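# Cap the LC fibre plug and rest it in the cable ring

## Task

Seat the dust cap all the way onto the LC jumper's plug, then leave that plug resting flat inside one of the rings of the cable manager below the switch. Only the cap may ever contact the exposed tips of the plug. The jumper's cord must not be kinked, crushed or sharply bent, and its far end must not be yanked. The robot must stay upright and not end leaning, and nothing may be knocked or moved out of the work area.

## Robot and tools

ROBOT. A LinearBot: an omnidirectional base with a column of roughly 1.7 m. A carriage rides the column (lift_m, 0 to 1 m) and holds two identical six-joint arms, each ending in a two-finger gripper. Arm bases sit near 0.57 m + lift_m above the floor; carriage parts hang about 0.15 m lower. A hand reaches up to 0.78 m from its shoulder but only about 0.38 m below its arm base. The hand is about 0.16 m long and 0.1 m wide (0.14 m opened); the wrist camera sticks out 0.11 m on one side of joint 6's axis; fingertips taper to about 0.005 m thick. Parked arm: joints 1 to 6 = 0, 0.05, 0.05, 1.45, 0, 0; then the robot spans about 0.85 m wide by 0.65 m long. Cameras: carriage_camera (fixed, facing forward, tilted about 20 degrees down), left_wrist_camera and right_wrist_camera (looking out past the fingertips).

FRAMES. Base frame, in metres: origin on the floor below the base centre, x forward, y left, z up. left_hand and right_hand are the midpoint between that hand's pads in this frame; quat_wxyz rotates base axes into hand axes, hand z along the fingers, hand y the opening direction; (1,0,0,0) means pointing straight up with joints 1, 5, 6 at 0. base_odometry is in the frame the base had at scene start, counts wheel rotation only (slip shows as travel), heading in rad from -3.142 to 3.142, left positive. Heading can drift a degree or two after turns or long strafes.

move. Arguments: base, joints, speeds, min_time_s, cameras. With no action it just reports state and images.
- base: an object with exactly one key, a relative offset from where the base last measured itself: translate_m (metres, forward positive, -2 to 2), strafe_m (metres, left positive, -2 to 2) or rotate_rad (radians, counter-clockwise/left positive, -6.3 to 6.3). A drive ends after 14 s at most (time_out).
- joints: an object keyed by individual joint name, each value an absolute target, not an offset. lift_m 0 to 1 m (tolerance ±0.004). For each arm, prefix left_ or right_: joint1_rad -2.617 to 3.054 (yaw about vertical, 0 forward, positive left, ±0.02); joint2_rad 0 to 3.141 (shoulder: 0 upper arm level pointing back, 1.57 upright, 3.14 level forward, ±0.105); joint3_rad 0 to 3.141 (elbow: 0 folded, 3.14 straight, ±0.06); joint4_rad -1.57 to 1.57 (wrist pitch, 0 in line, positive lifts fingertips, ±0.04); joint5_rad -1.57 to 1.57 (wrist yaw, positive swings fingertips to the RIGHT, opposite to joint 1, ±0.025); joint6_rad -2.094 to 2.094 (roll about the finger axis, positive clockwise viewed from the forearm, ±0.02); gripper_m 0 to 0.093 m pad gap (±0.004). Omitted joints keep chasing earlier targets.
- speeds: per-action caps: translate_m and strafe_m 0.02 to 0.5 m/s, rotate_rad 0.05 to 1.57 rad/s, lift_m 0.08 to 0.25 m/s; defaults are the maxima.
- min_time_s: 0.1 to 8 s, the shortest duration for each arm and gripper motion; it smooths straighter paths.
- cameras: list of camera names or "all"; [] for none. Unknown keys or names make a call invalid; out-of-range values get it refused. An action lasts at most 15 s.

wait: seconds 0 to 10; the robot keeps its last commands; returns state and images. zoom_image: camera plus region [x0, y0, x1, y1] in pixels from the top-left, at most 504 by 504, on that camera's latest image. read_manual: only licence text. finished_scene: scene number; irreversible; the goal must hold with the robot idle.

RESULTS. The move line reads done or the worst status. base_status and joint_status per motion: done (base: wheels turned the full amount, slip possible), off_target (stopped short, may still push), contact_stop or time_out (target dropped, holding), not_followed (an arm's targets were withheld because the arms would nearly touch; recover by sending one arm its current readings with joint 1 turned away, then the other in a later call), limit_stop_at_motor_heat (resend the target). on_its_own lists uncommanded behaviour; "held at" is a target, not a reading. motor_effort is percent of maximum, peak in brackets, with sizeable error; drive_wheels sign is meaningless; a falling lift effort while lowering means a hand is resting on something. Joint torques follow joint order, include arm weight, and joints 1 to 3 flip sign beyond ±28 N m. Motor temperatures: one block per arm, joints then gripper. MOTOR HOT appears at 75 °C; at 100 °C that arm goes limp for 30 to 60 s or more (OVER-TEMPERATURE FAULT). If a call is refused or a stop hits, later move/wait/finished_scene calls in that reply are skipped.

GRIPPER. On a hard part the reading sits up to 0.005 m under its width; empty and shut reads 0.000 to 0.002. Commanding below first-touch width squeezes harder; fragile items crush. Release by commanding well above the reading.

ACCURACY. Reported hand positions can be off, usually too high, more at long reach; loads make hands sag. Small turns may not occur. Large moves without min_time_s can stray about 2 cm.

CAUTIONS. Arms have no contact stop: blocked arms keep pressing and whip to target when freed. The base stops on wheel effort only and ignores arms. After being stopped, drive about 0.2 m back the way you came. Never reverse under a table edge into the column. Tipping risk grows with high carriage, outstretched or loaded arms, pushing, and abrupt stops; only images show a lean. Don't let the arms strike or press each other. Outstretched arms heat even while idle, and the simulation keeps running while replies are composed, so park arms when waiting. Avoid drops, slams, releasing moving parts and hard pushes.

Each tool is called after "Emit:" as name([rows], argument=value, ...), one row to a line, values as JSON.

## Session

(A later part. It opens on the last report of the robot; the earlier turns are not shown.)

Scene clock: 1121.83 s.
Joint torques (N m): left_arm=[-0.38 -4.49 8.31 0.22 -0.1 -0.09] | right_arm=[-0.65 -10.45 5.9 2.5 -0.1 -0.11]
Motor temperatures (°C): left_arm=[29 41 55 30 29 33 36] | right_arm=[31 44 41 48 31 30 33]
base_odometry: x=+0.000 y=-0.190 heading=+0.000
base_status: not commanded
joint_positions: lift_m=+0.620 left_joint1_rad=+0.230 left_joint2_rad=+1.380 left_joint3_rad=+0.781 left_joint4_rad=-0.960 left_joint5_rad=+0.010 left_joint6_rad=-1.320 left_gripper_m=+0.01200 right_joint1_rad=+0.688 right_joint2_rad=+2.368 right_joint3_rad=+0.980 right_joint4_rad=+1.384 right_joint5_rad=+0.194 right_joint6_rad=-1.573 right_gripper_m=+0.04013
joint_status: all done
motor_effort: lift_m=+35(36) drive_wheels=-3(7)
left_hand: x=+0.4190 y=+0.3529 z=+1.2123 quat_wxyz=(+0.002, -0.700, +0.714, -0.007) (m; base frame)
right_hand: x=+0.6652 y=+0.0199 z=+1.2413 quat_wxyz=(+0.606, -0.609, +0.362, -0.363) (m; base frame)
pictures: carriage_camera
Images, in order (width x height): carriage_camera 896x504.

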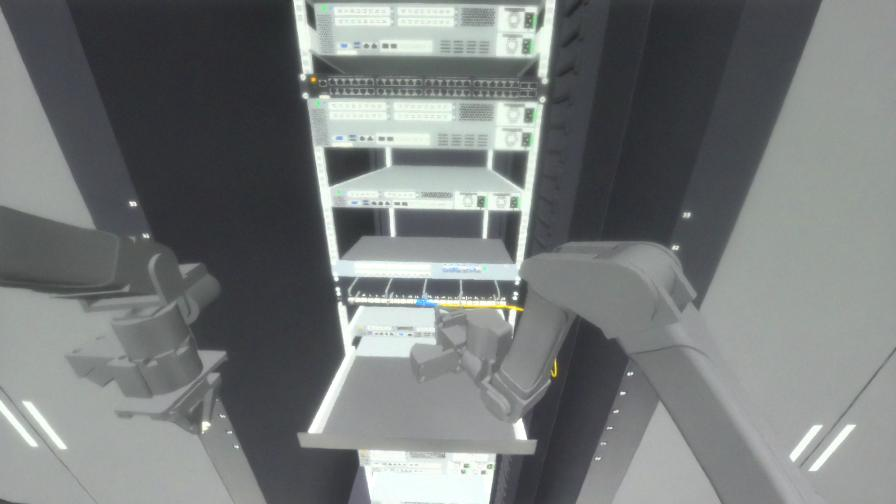

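Emit:
move(joints={"right_joint1_rad": 0.672, "right_joint2_rad": 2.420, "right_joint3_rad": 1.089, "right_joint4_rad": 1.313, "right_joint5_rad": 0.176, "right_joint6_rad": -1.582}, min_time_s=1.5, cameras=["right_wrist_camera"])

Emit:
zoom_image(camera="right_wrist_camera", region=[380, 80, 530, 280])

Scene clock: 1150.60 s.
Joint torques (N m): left_arm=[-0.36 -4.49 8.29 0.23 -0.11 -0.09] | right_arm=[-0.62 -10.92 6.37 2.48 -0.11 -0.11]
Motor temperatures (°C): left_arm=[29 41 55 30 29 33 36] | right_arm=[31 45 41 49 31 30 33]
move: done
base_odometry: x=+0.000 y=-0.190 heading=+0.000
base_status: not commanded
joint_positions: lift_m=+0.620 left_joint1_rad=+0.230 left_joint2_rad=+1.380 left_joint3_rad=+0.781 left_joint4_rad=-0.960 left_joint5_rad=+0.010 left_joint6_rad=-1.320 left_gripper_m=+0.01200 right_joint1_rad=+0.678 right_joint2_rad=+2.401 right_joint3_rad=+1.070 right_joint4_rad=+1.330 right_joint5_rad=+0.186 right_joint6_rad=-1.573 right_gripper_m=+0.04013
joint_status: all done
motor_effort: lift_m=+35(36) drive_wheels=-1(5)
left_hand: x=+0.4190 y=+0.3529 z=+1.2123 quat_wxyz=(+0.002, -0.700, +0.714, -0.007) (m; base frame)
right_hand: x=+0.6826 y=+0.0284 z=+1.2418 quat_wxyz=(+0.606, -0.607, +0.363, -0.364) (m; base frame)
pictures: right_wrist_camera
Images, in order (width x height): right_wrist_camera 896x504.

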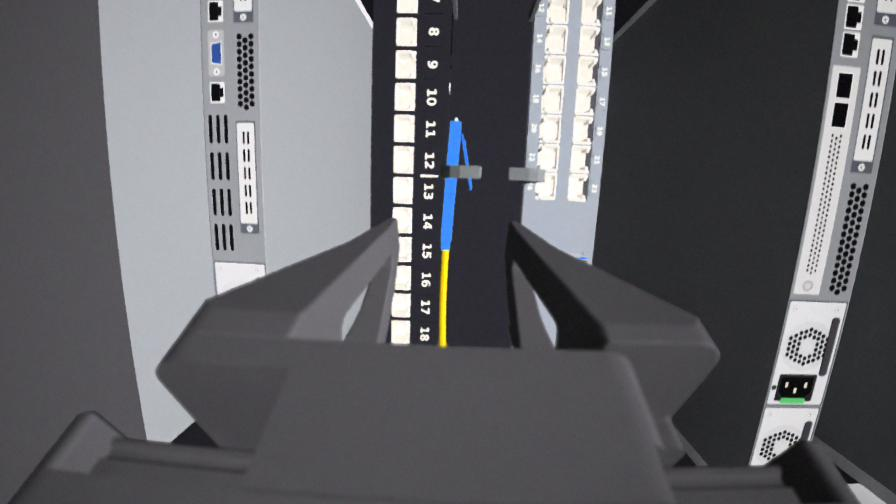

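Scaled by 2.520 from the camera's 896x504 image, which has a finer 1280x720 frame.

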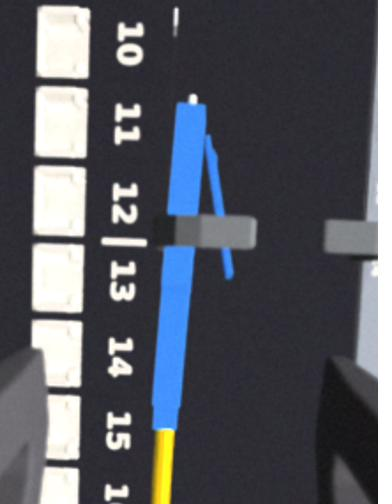

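Emit:
move(joints={"right_joint1_rad": 0.653, "right_joint2_rad": 2.4455, "right_joint3_rad": 1.1575, "right_joint4_rad": 1.270, "right_joint5_rad": 0.156, "right_joint6_rad": -1.582, "right_gripper_m": 0.029}, min_time_s=1.5, cameras=["right_wrist_camera"])

Emit:
zoom_image(camera="right_wrist_camera", region=[380, 100, 530, 300])

Scene clock: 1186.47 s.
Joint torques (N m): left_arm=[-0.34 -4.49 8.29 0.21 -0.11 -0.09] | right_arm=[-0.61 -11.33 6.65 2.48 -0.12 -0.11]
Motor temperatures (°C): left_arm=[29 41 55 30 29 33 36] | right_arm=[31 46 42 52 31 30 33]
move: done
base_odometry: x=+0.000 y=-0.190 heading=+0.000
base_status: not commanded
joint_positions: lift_m=+0.620 left_joint1_rad=+0.230 left_joint2_rad=+1.380 left_joint3_rad=+0.781 left_joint4_rad=-0.960 left_joint5_rad=+0.010 left_joint6_rad=-1.320 left_gripper_m=+0.01200 right_joint1_rad=+0.658 right_joint2_rad=+2.426 right_joint3_rad=+1.139 right_joint4_rad=+1.287 right_joint5_rad=+0.167 right_joint6_rad=-1.573 right_gripper_m=+0.02913
joint_status: all done
motor_effort: lift_m=+35(35) drive_wheels=-1(4)
left_hand: x=+0.4190 y=+0.3529 z=+1.2123 quat_wxyz=(+0.002, -0.700, +0.714, -0.007) (m; base frame)
right_hand: x=+0.6985 y=+0.0308 z=+1.2421 quat_wxyz=(+0.606, -0.607, +0.363, -0.364) (m; base frame)
pictures: right_wrist_camera
Images, in order (width x height): right_wrist_camera 896x504.

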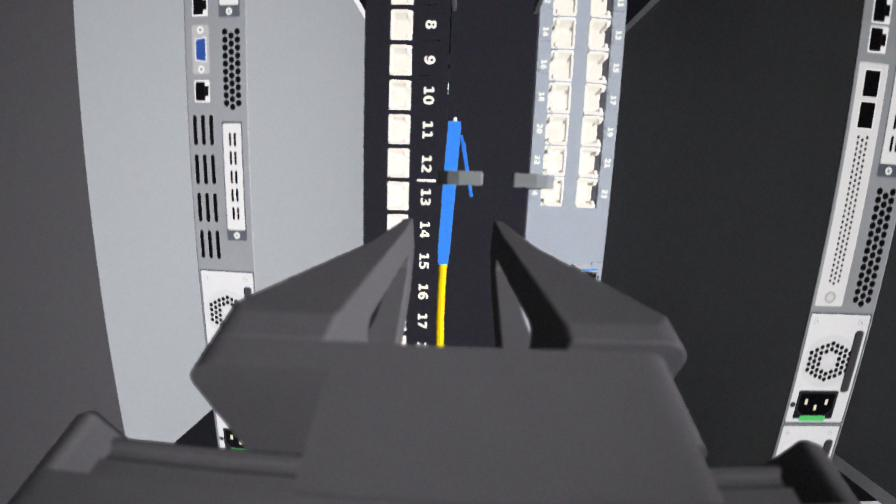

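Scaled by 2.520 from the camera's 896x504 image, which has a finer 1280x720 frame.

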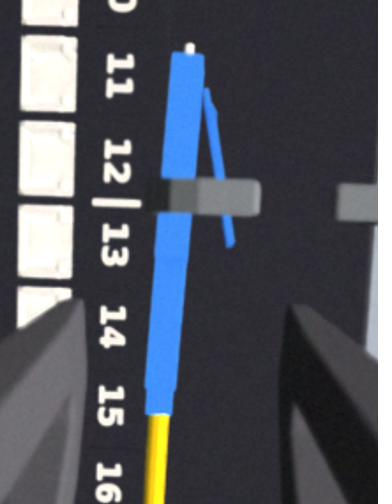

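Emit:
move(joints={"right_joint1_rad": 0.642, "right_joint2_rad": 2.478, "right_joint3_rad": 1.2155, "right_joint4_rad": 1.244, "right_joint5_rad": 0.146, "right_joint6_rad": -1.582}, min_time_s=1.5, cameras=["right_wrist_camera"])

Emit:
zoom_image(camera="right_wrist_camera", region=[380, 100, 530, 300])

Scene clock: 1209.67 s.
Joint torques (N m): left_arm=[-0.39 -4.52 8.31 0.21 -0.11 -0.09] | right_arm=[-0.61 -11.62 6.86 2.47 -0.12 -0.11]
Motor temperatures (°C): left_arm=[29 41 55 30 29 33 36] | right_arm=[31 50 43 53 31 30 33]
move: done
base_odometry: x=+0.000 y=-0.190 heading=+0.000
base_status: not commanded
joint_positions: lift_m=+0.620 left_joint1_rad=+0.230 left_joint2_rad=+1.380 left_joint3_rad=+0.781 left_joint4_rad=-0.960 left_joint5_rad=+0.010 left_joint6_rad=-1.320 left_gripper_m=+0.01200 right_joint1_rad=+0.648 right_joint2_rad=+2.458 right_joint3_rad=+1.196 right_joint4_rad=+1.261 right_joint5_rad=+0.156 right_joint6_rad=-1.573 right_gripper_m=+0.02913
joint_status: all done
motor_effort: lift_m=+35(36) drive_wheels=-3(5)
left_hand: x=+0.4190 y=+0.3529 z=+1.2123 quat_wxyz=(+0.002, -0.700, +0.714, -0.007) (m; base frame)
right_hand: x=+0.7100 y=+0.0338 z=+1.2388 quat_wxyz=(+0.606, -0.607, +0.363, -0.364) (m; base frame)
pictures: right_wrist_camera
Images, in order (width x height): right_wrist_camera 896x504.

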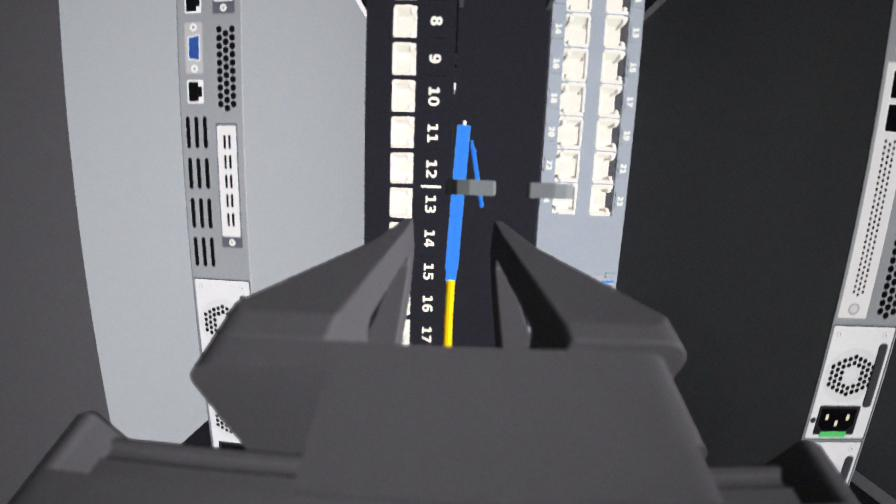

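Scaled by 2.520 from the camera's 896x504 image, which has a finer 1280x720 frame.

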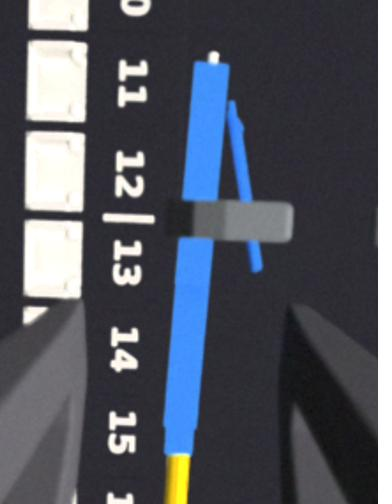

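Emit:
move(cameras=["right_wrist_camera"])

Emit:
zoom_image(camera="right_wrist_camera", region=[380, 100, 530, 300])

Scene clock: 1241.67 s.
Joint torques (N m): left_arm=[-0.36 -4.48 8.29 0.21 -0.11 -0.08] | right_arm=[-0.59 -11.64 6.78 2.49 -0.11 -0.11]
Motor temperatures (°C): left_arm=[29 41 55 30 29 33 36] | right_arm=[31 49 45 54 31 30 33]
base_odometry: x=+0.000 y=-0.190 heading=+0.000
base_status: not commanded
joint_positions: lift_m=+0.620 left_joint1_rad=+0.230 left_joint2_rad=+1.380 left_joint3_rad=+0.781 left_joint4_rad=-0.960 left_joint5_rad=+0.010 left_joint6_rad=-1.320 left_gripper_m=+0.01200 right_joint1_rad=+0.648 right_joint2_rad=+2.458 right_joint3_rad=+1.197 right_joint4_rad=+1.260 right_joint5_rad=+0.156 right_joint6_rad=-1.573 right_gripper_m=+0.02913
joint_status: all done
motor_effort: lift_m=+35(36) drive_wheels=-4(5)
left_hand: x=+0.4190 y=+0.3529 z=+1.2123 quat_wxyz=(+0.002, -0.700, +0.714, -0.007) (m; base frame)
right_hand: x=+0.7100 y=+0.0340 z=+1.2386 quat_wxyz=(+0.606, -0.608, +0.363, -0.364) (m; base frame)
pictures: right_wrist_camera
Images, in order (width x height): right_wrist_camera 896x504.

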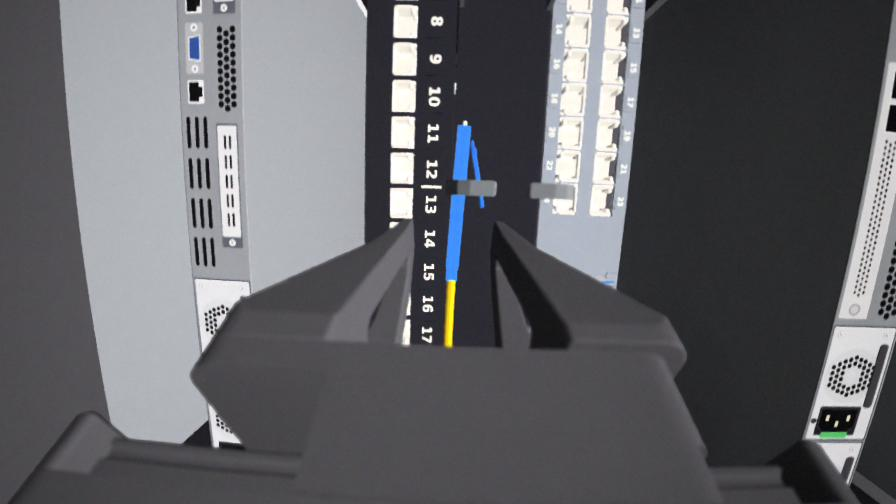

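Scaled by 2.520 from the camera's 896x504 image, which has a finer 1280x720 frame.

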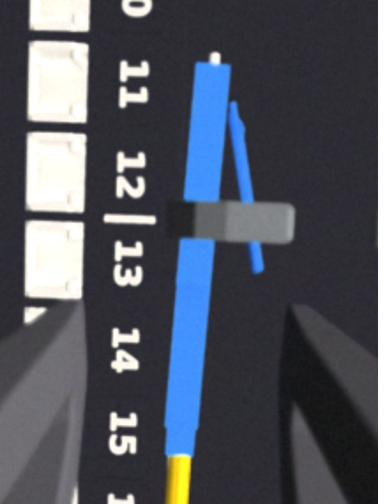

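Emit:
move(joints={"right_joint1_rad": 0.631, "right_joint2_rad": 2.492, "right_joint3_rad": 1.249, "right_joint4_rad": 1.227, "right_joint5_rad": 0.135, "right_joint6_rad": -1.582}, min_time_s=2, cameras=["right_wrist_camera"])

Emit:
zoom_image(camera="right_wrist_camera", region=[380, 100, 530, 300])

Scene clock: 1287.80 s.
Joint torques (N m): left_arm=[-0.38 -4.51 8.31 0.22 -0.1 -0.08] | right_arm=[-0.62 -11.79 6.97 2.48 -0.11 -0.11]
Motor temperatures (°C): left_arm=[29 40 55 30 29 33 36] | right_arm=[31 50 45 54 31 30 33]
move: done
base_odometry: x=+0.000 y=-0.190 heading=+0.000
base_status: not commanded
joint_positions: lift_m=+0.620 left_joint1_rad=+0.230 left_joint2_rad=+1.380 left_joint3_rad=+0.781 left_joint4_rad=-0.960 left_joint5_rad=+0.010 left_joint6_rad=-1.320 left_gripper_m=+0.01200 right_joint1_rad=+0.637 right_joint2_rad=+2.472 right_joint3_rad=+1.229 right_joint4_rad=+1.244 right_joint5_rad=+0.146 right_joint6_rad=-1.573 right_gripper_m=+0.02913
joint_status: all done
motor_effort: lift_m=+35(36) drive_wheels=-3(6)
left_hand: x=+0.4190 y=+0.3529 z=+1.2123 quat_wxyz=(+0.002, -0.700, +0.714, -0.007) (m; base frame)
right_hand: x=+0.7180 y=+0.0338 z=+1.2391 quat_wxyz=(+0.606, -0.607, +0.363, -0.364) (m; base frame)
pictures: right_wrist_camera
Images, in order (width x height): right_wrist_camera 896x504.

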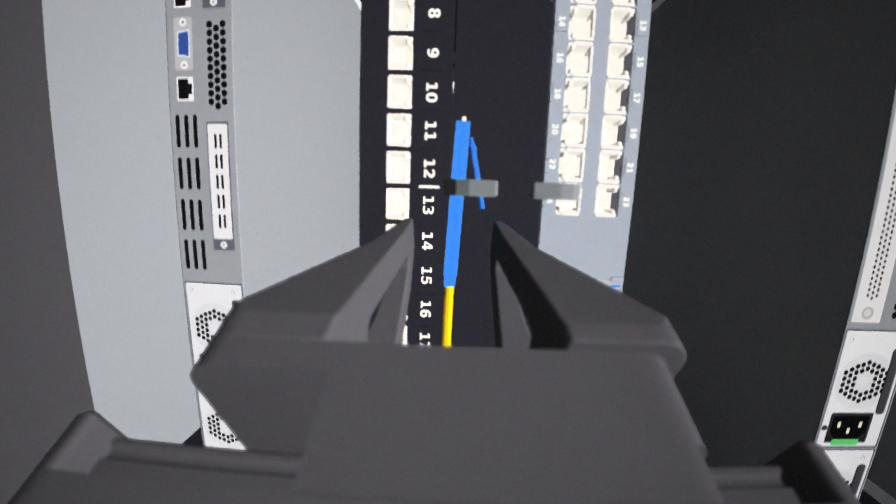

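Scaled by 2.520 from the camera's 896x504 image, which has a finer 1280x720 frame.

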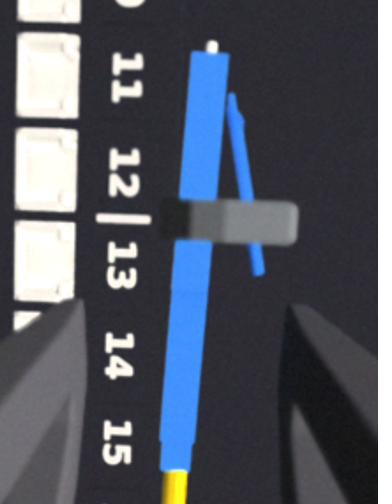

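Emit:
move(cameras=["right_wrist_camera", "carriage_camera"])

Emit:
zoom_image(camera="right_wrist_camera", region=[380, 100, 530, 300])

Scene clock: 1314.23 s.
Joint torques (N m): left_arm=[-0.36 -4.51 8.29 0.21 -0.11 -0.08] | right_arm=[-0.59 -11.82 6.93 2.5 -0.11 -0.11]
Motor temperatures (°C): left_arm=[29 40 55 30 29 33 36] | right_arm=[31 52 46 54 31 30 33]
base_odometry: x=+0.000 y=-0.190 heading=+0.000
base_status: not commanded
joint_positions: lift_m=+0.620 left_joint1_rad=+0.230 left_joint2_rad=+1.380 left_joint3_rad=+0.781 left_joint4_rad=-0.960 left_joint5_rad=+0.010 left_joint6_rad=-1.320 left_gripper_m=+0.01200 right_joint1_rad=+0.637 right_joint2_rad=+2.472 right_joint3_rad=+1.230 right_joint4_rad=+1.242 right_joint5_rad=+0.145 right_joint6_rad=-1.573 right_gripper_m=+0.02913
joint_status: all done
motor_effort: lift_m=+35(36) drive_wheels=-3(6)
left_hand: x=+0.4190 y=+0.3529 z=+1.2123 quat_wxyz=(+0.002, -0.700, +0.714, -0.007) (m; base frame)
right_hand: x=+0.7180 y=+0.0340 z=+1.2390 quat_wxyz=(+0.606, -0.607, +0.362, -0.364) (m; base frame)
pictures: carriage_camera, right_wrist_camera
Images, in order (width x height): carriage_camera 896x504, right_wrist_camera 896x504.

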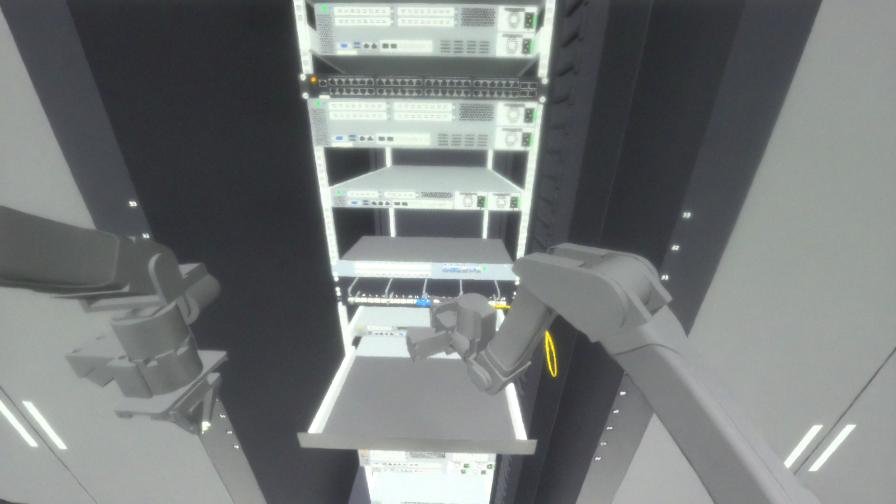

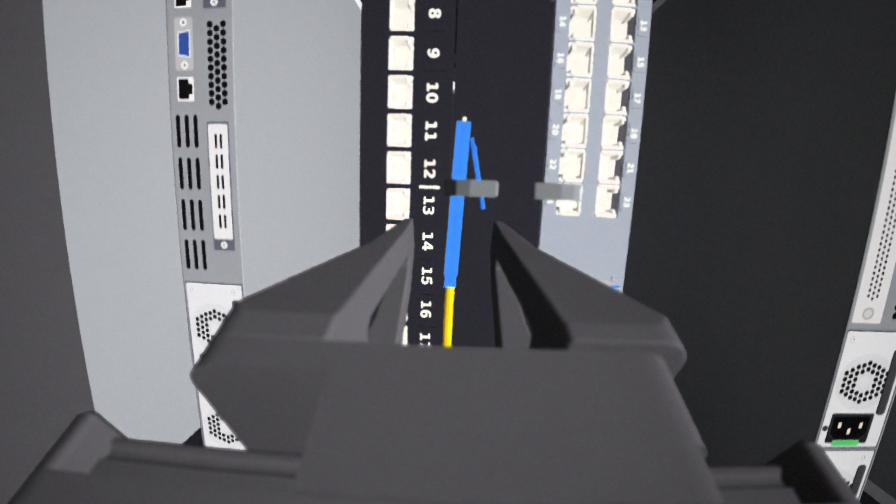

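Scaled by 2.520 from the camera's 896x504 image, which has a finer 1280x720 frame.

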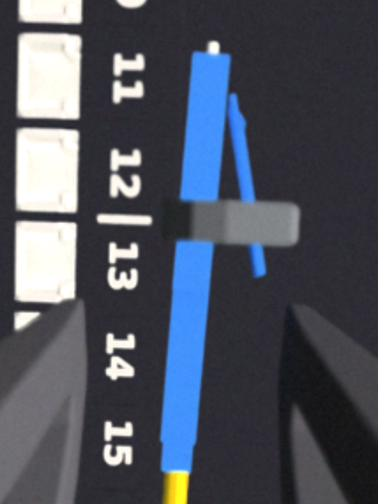

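Emit:
move(joints={"right_joint1_rad": 0.6226, "right_joint2_rad": 2.5024, "right_joint3_rad": 1.274, "right_joint4_rad": 1.2136, "right_joint5_rad": 0.126, "right_joint6_rad": -1.582}, min_time_s=2, cameras=["right_wrist_camera"])

Emit:
zoom_image(camera="right_wrist_camera", region=[380, 100, 530, 300])

Scene clock: 1330.00 s.
Joint torques (N m): left_arm=[-0.34 -4.48 8.31 0.22 -0.1 -0.08] | right_arm=[-0.61 -11.93 7.04 2.48 -0.11 -0.11]
Motor temperatures (°C): left_arm=[29 40 55 30 29 33 36] | right_arm=[31 53 46 55 31 30 33]
move: done
base_odometry: x=+0.000 y=-0.190 heading=+0.000
base_status: not commanded
joint_positions: lift_m=+0.620 left_joint1_rad=+0.230 left_joint2_rad=+1.380 left_joint3_rad=+0.781 left_joint4_rad=-0.960 left_joint5_rad=+0.010 left_joint6_rad=-1.320 left_gripper_m=+0.01200 right_joint1_rad=+0.628 right_joint2_rad=+2.482 right_joint3_rad=+1.254 right_joint4_rad=+1.230 right_joint5_rad=+0.136 right_joint6_rad=-1.573 right_gripper_m=+0.02913
joint_status: all done
motor_effort: lift_m=+35(36) drive_wheels=-5(5)
left_hand: x=+0.4190 y=+0.3529 z=+1.2123 quat_wxyz=(+0.002, -0.700, +0.714, -0.007) (m; base frame)
right_hand: x=+0.7240 y=+0.0337 z=+1.2392 quat_wxyz=(+0.607, -0.606, +0.362, -0.364) (m; base frame)
pictures: right_wrist_camera
Images, in order (width x height): right_wrist_camera 896x504.

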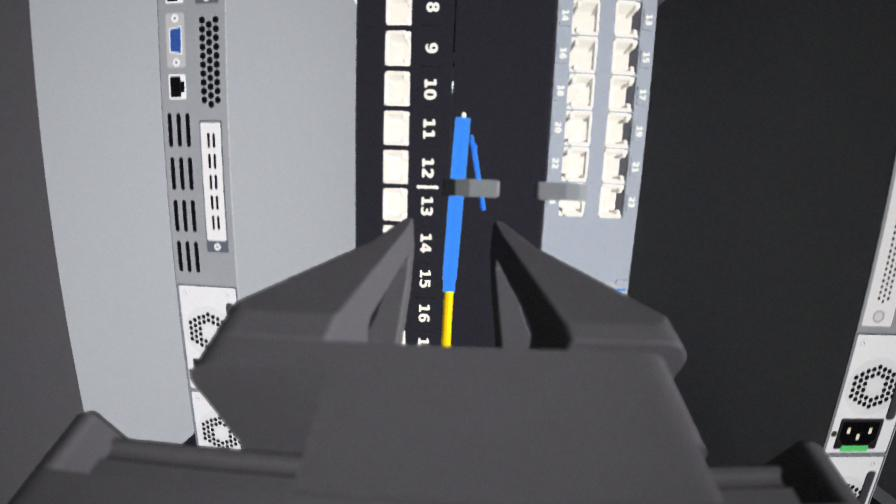

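Scaled by 2.520 from the camera's 896x504 image, which has a finer 1280x720 frame.

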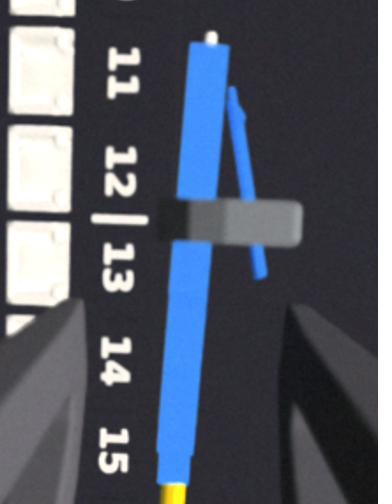

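Emit:
move(cameras=["carriage_camera"])

Emit:
zoom_image(camera="carriage_camera", region=[330, 260, 540, 330])

Scene clock: 1347.43 s.
Joint torques (N m): left_arm=[-0.38 -4.52 8.29 0.22 -0.11 -0.08] | right_arm=[-0.61 -11.95 6.99 2.49 -0.11 -0.11]
Motor temperatures (°C): left_arm=[29 40 56 30 29 33 36] | right_arm=[31 54 44 52 31 30 33]
base_odometry: x=+0.000 y=-0.190 heading=+0.000
base_status: not commanded
joint_positions: lift_m=+0.620 left_joint1_rad=+0.230 left_joint2_rad=+1.380 left_joint3_rad=+0.781 left_joint4_rad=-0.960 left_joint5_rad=+0.010 left_joint6_rad=-1.320 left_gripper_m=+0.01200 right_joint1_rad=+0.628 right_joint2_rad=+2.483 right_joint3_rad=+1.255 right_joint4_rad=+1.229 right_joint5_rad=+0.136 right_joint6_rad=-1.573 right_gripper_m=+0.02913
joint_status: all done
motor_effort: lift_m=+35(36) drive_wheels=-1(5)
left_hand: x=+0.4190 y=+0.3529 z=+1.2123 quat_wxyz=(+0.002, -0.700, +0.714, -0.007) (m; base frame)
right_hand: x=+0.7240 y=+0.0339 z=+1.2390 quat_wxyz=(+0.607, -0.607, +0.362, -0.364) (m; base frame)
pictures: carriage_camera
Images, in order (width x height): carriage_camera 896x504.

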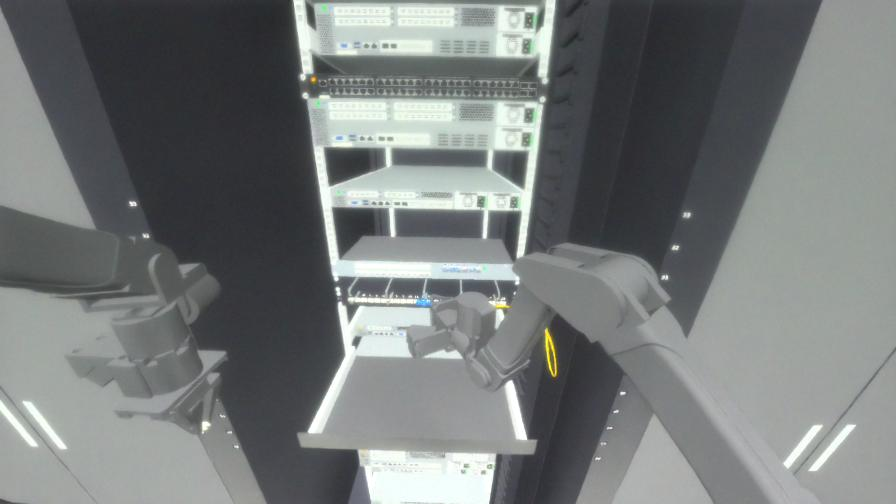

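Scaled by 2.400 from the camera's 896x504 image, which has a finer 1280x720 frame.

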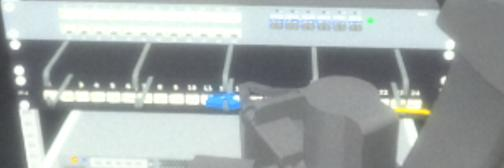

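Emit:
move(joints={"right_gripper_m": 0.008}, min_time_s=2.5, cameras=["right_wrist_camera"])

Emit:
zoom_image(camera="right_wrist_camera", region=[380, 100, 530, 300])

Scene clock: 1402.43 s.
Joint torques (N m): left_arm=[-0.35 -4.48 8.31 0.21 -0.11 -0.09] | right_arm=[-0.62 -11.93 6.98 2.5 -0.1 -0.11]
Motor temperatures (°C): left_arm=[29 40 56 30 29 33 36] | right_arm=[31 56 44 51 31 30 33]
move: done
base_odometry: x=+0.000 y=-0.190 heading=+0.000
base_status: not commanded
joint_positions: lift_m=+0.620 left_joint1_rad=+0.230 left_joint2_rad=+1.380 left_joint3_rad=+0.781 left_joint4_rad=-0.960 left_joint5_rad=+0.010 left_joint6_rad=-1.320 left_gripper_m=+0.01200 right_joint1_rad=+0.628 right_joint2_rad=+2.483 right_joint3_rad=+1.255 right_joint4_rad=+1.228 right_joint5_rad=+0.135 right_joint6_rad=-1.573 right_gripper_m=+0.00814
joint_status: all done
motor_effort: lift_m=+35(36) drive_wheels=-2(7)
left_hand: x=+0.4190 y=+0.3529 z=+1.2123 quat_wxyz=(+0.002, -0.700, +0.714, -0.007) (m; base frame)
right_hand: x=+0.7240 y=+0.0340 z=+1.2390 quat_wxyz=(+0.607, -0.607, +0.362, -0.364) (m; base frame)
pictures: right_wrist_camera
Images, in order (width x height): right_wrist_camera 896x504.

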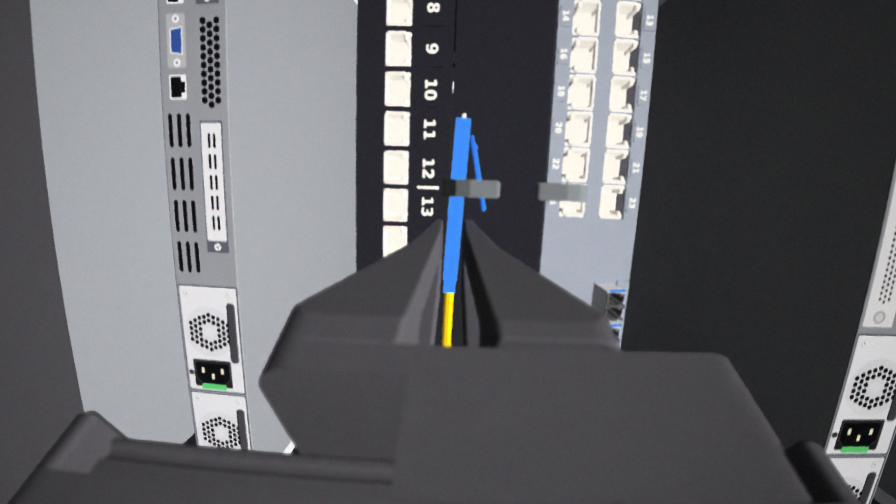

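Scaled by 2.520 from the camera's 896x504 image, which has a finer 1280x720 frame.

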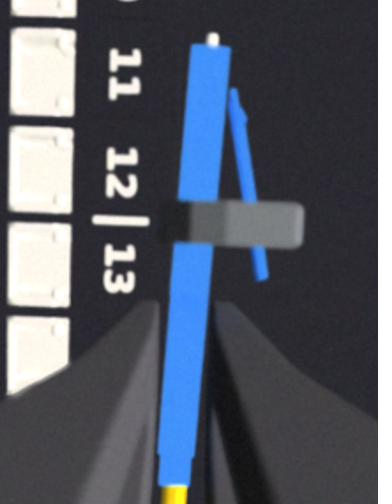

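Emit:
move(joints={"right_gripper_m": 0.0045}, min_time_s=1.5, cameras=["right_wrist_camera"])

Emit:
zoom_image(camera="right_wrist_camera", region=[380, 100, 530, 300])

Scene clock: 1407.47 s.
Joint torques (N m): left_arm=[-0.36 -4.46 8.29 0.22 -0.11 -0.08] | right_arm=[-0.61 -11.93 6.94 2.48 -0.1 -0.11]
Motor temperatures (°C): left_arm=[29 40 56 30 29 33 36] | right_arm=[31 56 44 51 31 30 33]
move: done
base_odometry: x=+0.000 y=-0.190 heading=+0.000
base_status: not commanded
joint_positions: lift_m=+0.620 left_joint1_rad=+0.230 left_joint2_rad=+1.380 left_joint3_rad=+0.781 left_joint4_rad=-0.960 left_joint5_rad=+0.010 left_joint6_rad=-1.320 left_gripper_m=+0.01200 right_joint1_rad=+0.628 right_joint2_rad=+2.483 right_joint3_rad=+1.255 right_joint4_rad=+1.230 right_joint5_rad=+0.135 right_joint6_rad=-1.573 right_gripper_m=+0.00482
joint_status: all done
motor_effort: lift_m=+35(36) drive_wheels=-3(7)
left_hand: x=+0.4190 y=+0.3529 z=+1.2123 quat_wxyz=(+0.002, -0.700, +0.714, -0.007) (m; base frame)
right_hand: x=+0.7240 y=+0.0340 z=+1.2393 quat_wxyz=(+0.607, -0.606, +0.362, -0.364) (m; base frame)
pictures: right_wrist_camera
Images, in order (width x height): right_wrist_camera 896x504.

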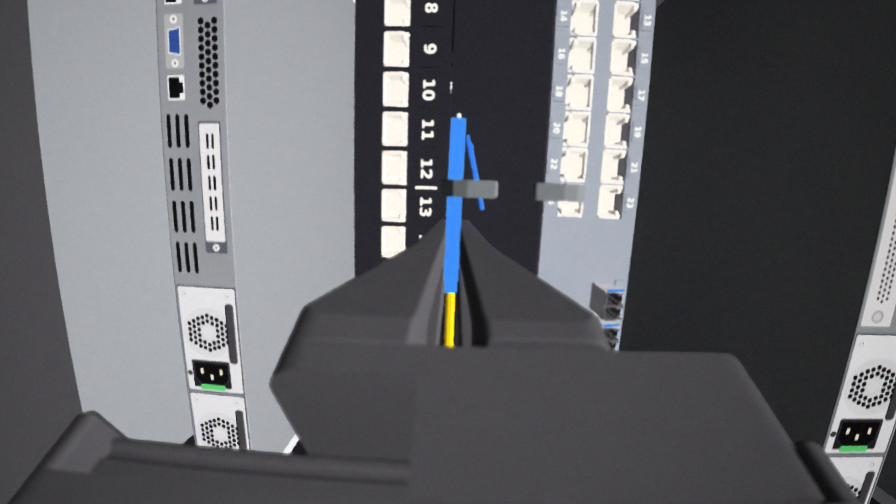

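Scaled by 2.520 from the camera's 896x504 image, which has a finer 1280x720 frame.

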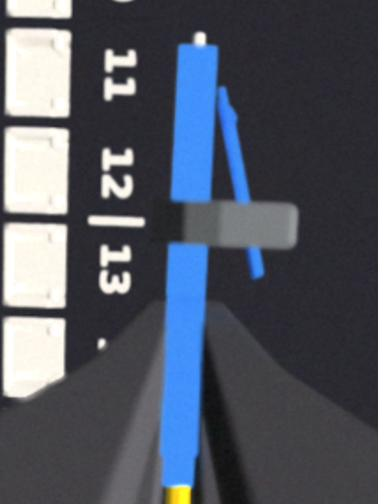

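Emit:
move(joints={"right_gripper_m": 0.002}, min_time_s=1.5, cameras=["right_wrist_camera"])

Emit:
zoom_image(camera="right_wrist_camera", region=[380, 100, 530, 300])

Scene clock: 1413.17 s.
Joint torques (N m): left_arm=[-0.39 -4.49 8.29 0.21 -0.11 -0.09] | right_arm=[-0.59 -11.93 6.95 2.47 -0.11 -0.11]
Motor temperatures (°C): left_arm=[29 40 56 30 29 33 36] | right_arm=[31 56 44 51 31 30 33]
move: done
base_odometry: x=+0.000 y=-0.190 heading=+0.000
base_status: not commanded
joint_positions: lift_m=+0.620 left_joint1_rad=+0.230 left_joint2_rad=+1.380 left_joint3_rad=+0.781 left_joint4_rad=-0.960 left_joint5_rad=+0.010 left_joint6_rad=-1.320 left_gripper_m=+0.01200 right_joint1_rad=+0.628 right_joint2_rad=+2.483 right_joint3_rad=+1.255 right_joint4_rad=+1.230 right_joint5_rad=+0.135 right_joint6_rad=-1.573 right_gripper_m=+0.00323
joint_status: all done
motor_effort: lift_m=+35(36) drive_wheels=-1(5)
left_hand: x=+0.4190 y=+0.3529 z=+1.2123 quat_wxyz=(+0.002, -0.700, +0.714, -0.007) (m; base frame)
right_hand: x=+0.7240 y=+0.0340 z=+1.2394 quat_wxyz=(+0.607, -0.606, +0.362, -0.364) (m; base frame)
pictures: right_wrist_camera
Images, in order (width x height): right_wrist_camera 896x504.

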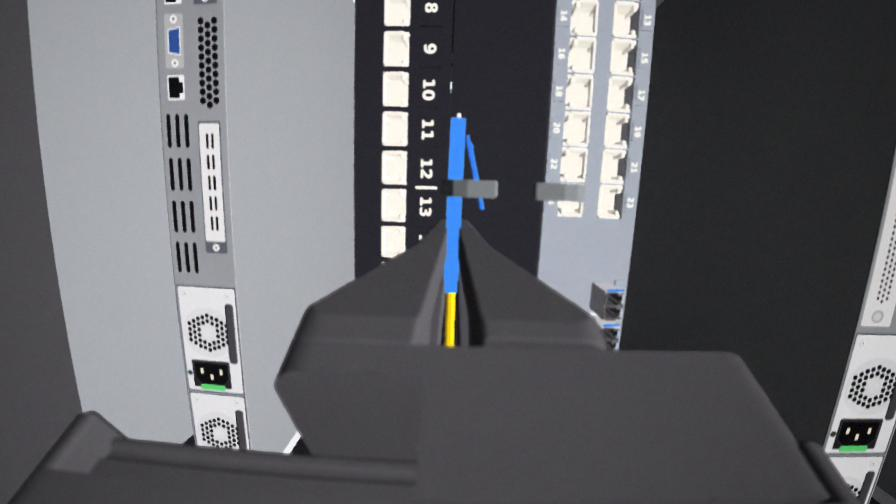

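Scaled by 2.520 from the camera's 896x504 image, which has a finer 1280x720 frame.

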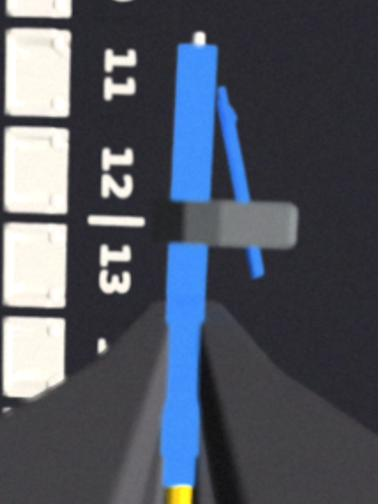

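Emit:
move(joints={"right_gripper_m": 0.001, "lift_m": 0.633, "right_joint1_rad": 0.633, "right_joint2_rad": 2.453, "right_joint3_rad": 1.240, "right_joint4_rad": 1.229, "right_joint5_rad": 0.145, "right_joint6_rad": -1.582}, speeds={"lift_m": 0.08}, min_time_s=1.5, cameras=["right_wrist_camera"])

Emit:
zoom_image(camera="right_wrist_camera", region=[380, 100, 580, 350])

Scene clock: 1462.73 s.
Joint torques (N m): left_arm=[-0.34 -4.49 8.28 0.23 -0.1 -0.08] | right_arm=[0.42 -17.16 4.25 2.69 0.1 -0.11]
Motor temperatures (°C): left_arm=[29 40 56 30 29 33 36] | right_arm=[31 57 44 51 31 30 34]
move: done
base_odometry: x=+0.000 y=-0.190 heading=+0.000
base_status: not commanded
joint_positions: lift_m=+0.633 left_joint1_rad=+0.230 left_joint2_rad=+1.380 left_joint3_rad=+0.781 left_joint4_rad=-0.961 left_joint5_rad=+0.010 left_joint6_rad=-1.320 left_gripper_m=+0.01200 right_joint1_rad=+0.628 right_joint2_rad=+2.489 right_joint3_rad=+1.251 right_joint4_rad=+1.228 right_joint5_rad=+0.136 right_joint6_rad=-1.573 right_gripper_m=+0.00322
joint_status: all done
motor_effort: lift_m=+35(43) drive_wheels=+0(6)
left_hand: x=+0.4188 y=+0.3528 z=+1.2253 quat_wxyz=(+0.002, -0.699, +0.715, -0.007) (m; base frame)
right_hand: x=+0.7232 y=+0.0333 z=+1.2468 quat_wxyz=(+0.603, -0.610, +0.364, -0.362) (m; base frame)
pictures: right_wrist_camera
Images, in order (width x height): right_wrist_camera 896x504.

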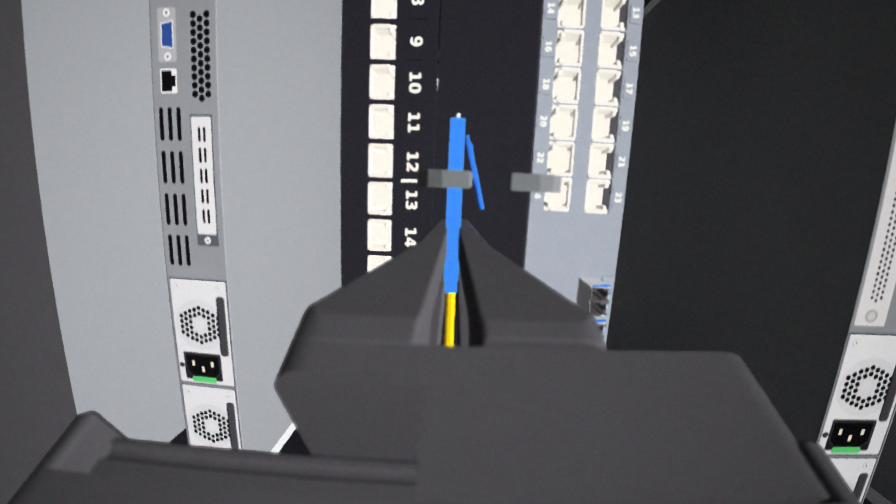

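Scaled by 2.016 from the camera's 896x504 image, which has a finer 1280x720 frame.

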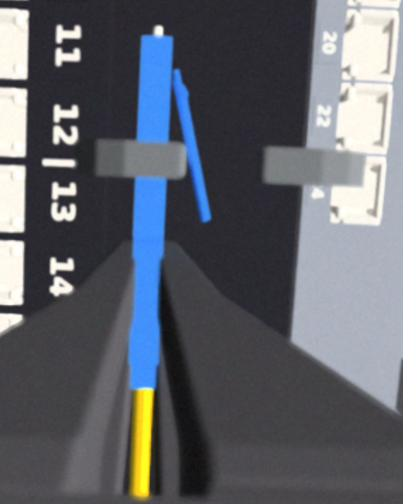

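Emit:
move(joints={"right_joint1_rad": 0.634, "right_joint2_rad": 2.441, "right_joint3_rad": 1.224, "right_joint4_rad": 1.238, "right_joint5_rad": 0.2017, "right_joint6_rad": -1.582}, min_time_s=1.5, cameras=["right_wrist_camera"])

Emit:
zoom_image(camera="right_wrist_camera", region=[380, 100, 580, 350])

Scene clock: 1474.97 s.
Joint torques (N m): left_arm=[-0.31 -4.49 8.27 0.22 -0.1 -0.08] | right_arm=[0.55 -16.84 4.22 2.72 0.11 -0.11]
Motor temperatures (°C): left_arm=[29 40 56 30 29 33 36] | right_arm=[31 62 44 51 31 30 34]
move: done
base_odometry: x=+0.000 y=-0.190 heading=+0.000
base_status: not commanded
joint_positions: lift_m=+0.633 left_joint1_rad=+0.230 left_joint2_rad=+1.380 left_joint3_rad=+0.781 left_joint4_rad=-0.961 left_joint5_rad=+0.010 left_joint6_rad=-1.320 left_gripper_m=+0.01200 right_joint1_rad=+0.628 right_joint2_rad=+2.475 right_joint3_rad=+1.235 right_joint4_rad=+1.235 right_joint5_rad=+0.191 right_joint6_rad=-1.573 right_gripper_m=+0.00322
joint_status: all done
motor_effort: lift_m=+35(36) drive_wheels=-3(7)
left_hand: x=+0.4188 y=+0.3528 z=+1.2253 quat_wxyz=(+0.002, -0.699, +0.715, -0.007) (m; base frame)
right_hand: x=+0.7253 y=+0.0233 z=+1.2508 quat_wxyz=(+0.595, -0.598, +0.379, -0.380) (m; base frame)
pictures: right_wrist_camera
Images, in order (width x height): right_wrist_camera 896x504.

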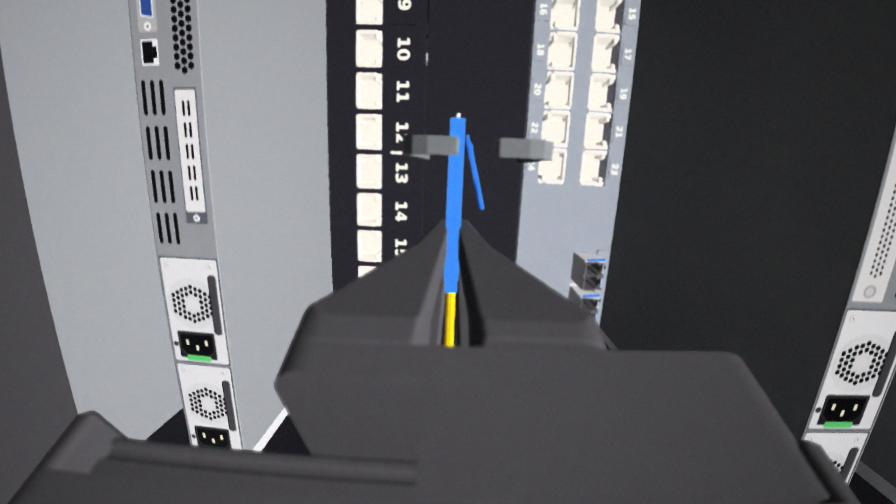

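Scaled by 2.016 from the camera's 896x504 image, which has a finer 1280x720 frame.

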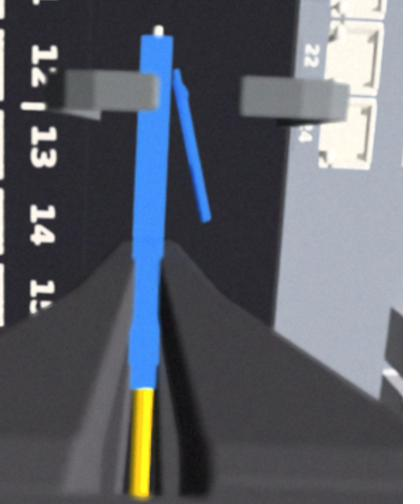

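Emit:
move(joints={"right_joint1_rad": 0.650, "right_joint2_rad": 2.441, "right_joint3_rad": 1.224, "right_joint4_rad": 1.243, "right_joint5_rad": 0.3055, "right_joint6_rad": -1.582}, min_time_s=1.2, cameras=[])

Emit:
move(joints={"right_joint1_rad": 0.6652, "right_joint2_rad": 2.4337, "right_joint3_rad": 1.2044, "right_joint4_rad": 1.254, "right_joint5_rad": 0.373, "right_joint6_rad": -1.582}, min_time_s=1.2, cameras=["right_wrist_camera"])

Emit:
zoom_image(camera="right_wrist_camera", region=[380, 60, 580, 310])

Scene clock: 1483.97 s.
Joint torques (N m): left_arm=[-0.36 -4.48 8.29 0.23 -0.1 -0.09] | right_arm=[0.57 -16.83 4.3 2.69 0.15 -0.11]
Motor temperatures (°C): left_arm=[29 40 56 30 29 33 36] | right_arm=[31 60 44 53 31 30 35]
move: done
base_odometry: x=+0.000 y=-0.190 heading=+0.000
base_status: not commanded
joint_positions: lift_m=+0.633 left_joint1_rad=+0.230 left_joint2_rad=+1.380 left_joint3_rad=+0.781 left_joint4_rad=-0.961 left_joint5_rad=+0.010 left_joint6_rad=-1.320 left_gripper_m=+0.01200 right_joint1_rad=+0.644 right_joint2_rad=+2.474 right_joint3_rad=+1.235 right_joint4_rad=+1.240 right_joint5_rad=+0.294 right_joint6_rad=-1.573 right_gripper_m=+0.00322
joint_status: all done
motor_effort: lift_m=+35(36) drive_wheels=+0(5)
left_hand: x=+0.4188 y=+0.3528 z=+1.2253 quat_wxyz=(+0.002, -0.699, +0.715, -0.007) (m; base frame)
right_hand: x=+0.7269 y=+0.0148 z=+1.2521 quat_wxyz=(+0.579, -0.579, +0.405, -0.406) (m; base frame)
pictures: none
No camera images: "cameras" was empty.

Scene clock: 1485.47 s.
Joint torques (N m): left_arm=[-0.34 -4.49 8.28 0.22 -0.11 -0.09] | right_arm=[0.57 -16.66 4.18 2.68 0.1 -0.11]
Motor temperatures (°C): left_arm=[29 40 56 30 29 33 37] | right_arm=[31 60 44 53 31 30 35]
move: done
base_odometry: x=+0.000 y=-0.190 heading=+0.000
base_status: not commanded
joint_positions: lift_m=+0.633 left_joint1_rad=+0.230 left_joint2_rad=+1.380 left_joint3_rad=+0.781 left_joint4_rad=-0.961 left_joint5_rad=+0.010 left_joint6_rad=-1.320 left_gripper_m=+0.01200 right_joint1_rad=+0.659 right_joint2_rad=+2.467 right_joint3_rad=+1.216 right_joint4_rad=+1.251 right_joint5_rad=+0.362 right_joint6_rad=-1.573 right_gripper_m=+0.00322
joint_status: all done
motor_effort: lift_m=+35(36) drive_wheels=+1(6)
left_hand: x=+0.4188 y=+0.3528 z=+1.2253 quat_wxyz=(+0.002, -0.699, +0.715, -0.007) (m; base frame)
right_hand: x=+0.7228 y=+0.0092 z=+1.2517 quat_wxyz=(+0.568, -0.569, +0.420, -0.421) (m; base frame)
pictures: right_wrist_camera
Images, in order (width x height): right_wrist_camera 896x504.

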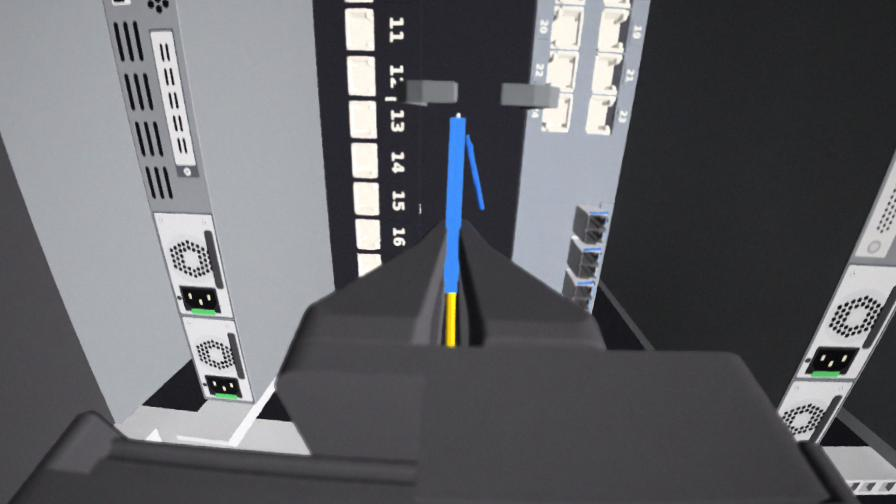

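Scaled by 2.016 from the camera's 896x504 image, which has a finer 1280x720 frame.

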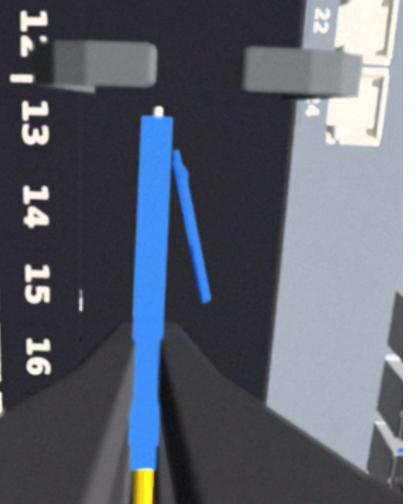

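Emit:
move(joints={"right_joint1_rad": 0.6693, "right_joint2_rad": 2.4225, "right_joint3_rad": 1.1744, "right_joint4_rad": 1.2726, "right_joint5_rad": 0.3955, "right_joint6_rad": -1.582}, min_time_s=1.2, cameras=[])

Emit:
move(joints={"right_joint1_rad": 0.6329, "right_joint2_rad": 2.397, "right_joint3_rad": 1.1077, "right_joint4_rad": 1.3138, "right_joint5_rad": 0.2798, "right_joint6_rad": -1.582}, min_time_s=1.5, cameras=["right_wrist_camera"])

Scene clock: 1495.80 s.
Joint torques (N m): left_arm=[-0.32 -4.48 8.28 0.23 -0.11 -0.08] | right_arm=[0.57 -16.46 4.05 2.68 0.11 -0.11]
Motor temperatures (°C): left_arm=[29 40 56 30 29 33 37] | right_arm=[31 62 43 53 31 30 35]
move: done
base_odometry: x=+0.000 y=-0.190 heading=+0.000
base_status: not commanded
joint_positions: lift_m=+0.633 left_joint1_rad=+0.230 left_joint2_rad=+1.380 left_joint3_rad=+0.781 left_joint4_rad=-0.961 left_joint5_rad=+0.010 left_joint6_rad=-1.320 left_gripper_m=+0.01200 right_joint1_rad=+0.663 right_joint2_rad=+2.455 right_joint3_rad=+1.186 right_joint4_rad=+1.270 right_joint5_rad=+0.385 right_joint6_rad=-1.573 right_gripper_m=+0.00322
joint_status: all done
motor_effort: lift_m=+35(35) drive_wheels=+0(5)
left_hand: x=+0.4188 y=+0.3528 z=+1.2253 quat_wxyz=(+0.002, -0.699, +0.715, -0.007) (m; base frame)
right_hand: x=+0.7179 y=+0.0040 z=+1.2517 quat_wxyz=(+0.564, -0.565, +0.425, -0.427) (m; base frame)
pictures: none
No camera images: "cameras" was empty.

Scene clock: 1497.60 s.
Joint torques (N m): left_arm=[-0.34 -4.48 8.31 0.23 -0.11 -0.09] | right_arm=[-0.57 -16.02 3.89 2.69 -0.12 -0.11]
Motor temperatures (°C): left_arm=[29 40 56 30 29 33 37] | right_arm=[31 62 43 53 31 30 35]
move: done
base_odometry: x=+0.000 y=-0.190 heading=+0.000
base_status: not commanded
joint_positions: lift_m=+0.633 left_joint1_rad=+0.230 left_joint2_rad=+1.380 left_joint3_rad=+0.781 left_joint4_rad=-0.961 left_joint5_rad=+0.010 left_joint6_rad=-1.320 left_gripper_m=+0.01200 right_joint1_rad=+0.638 right_joint2_rad=+2.429 right_joint3_rad=+1.119 right_joint4_rad=+1.311 right_joint5_rad=+0.291 right_joint6_rad=-1.573 right_gripper_m=+0.00322
joint_status: all done
motor_effort: lift_m=+35(36) drive_wheels=-2(5)
left_hand: x=+0.4188 y=+0.3528 z=+1.2253 quat_wxyz=(+0.002, -0.699, +0.715, -0.007) (m; base frame)
right_hand: x=+0.7101 y=-0.0013 z=+1.2519 quat_wxyz=(+0.578, -0.579, +0.405, -0.407) (m; base frame)
pictures: right_wrist_camera
Images, in order (width x height): right_wrist_camera 896x504.

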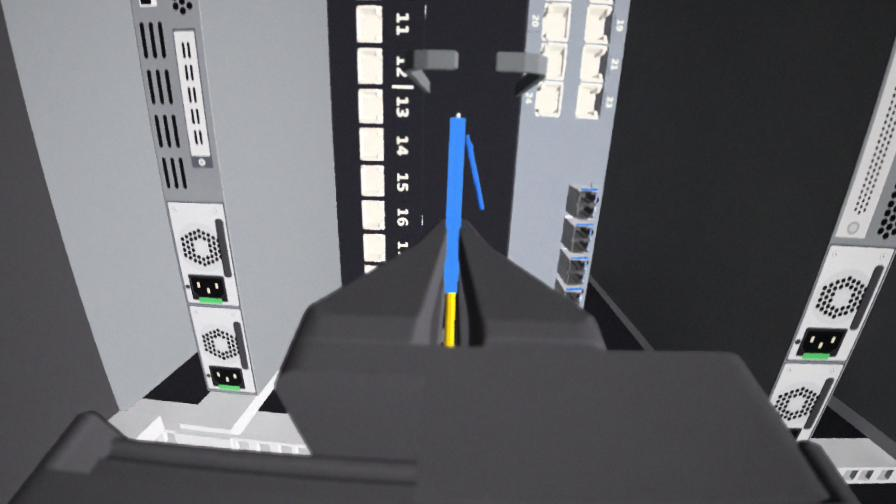

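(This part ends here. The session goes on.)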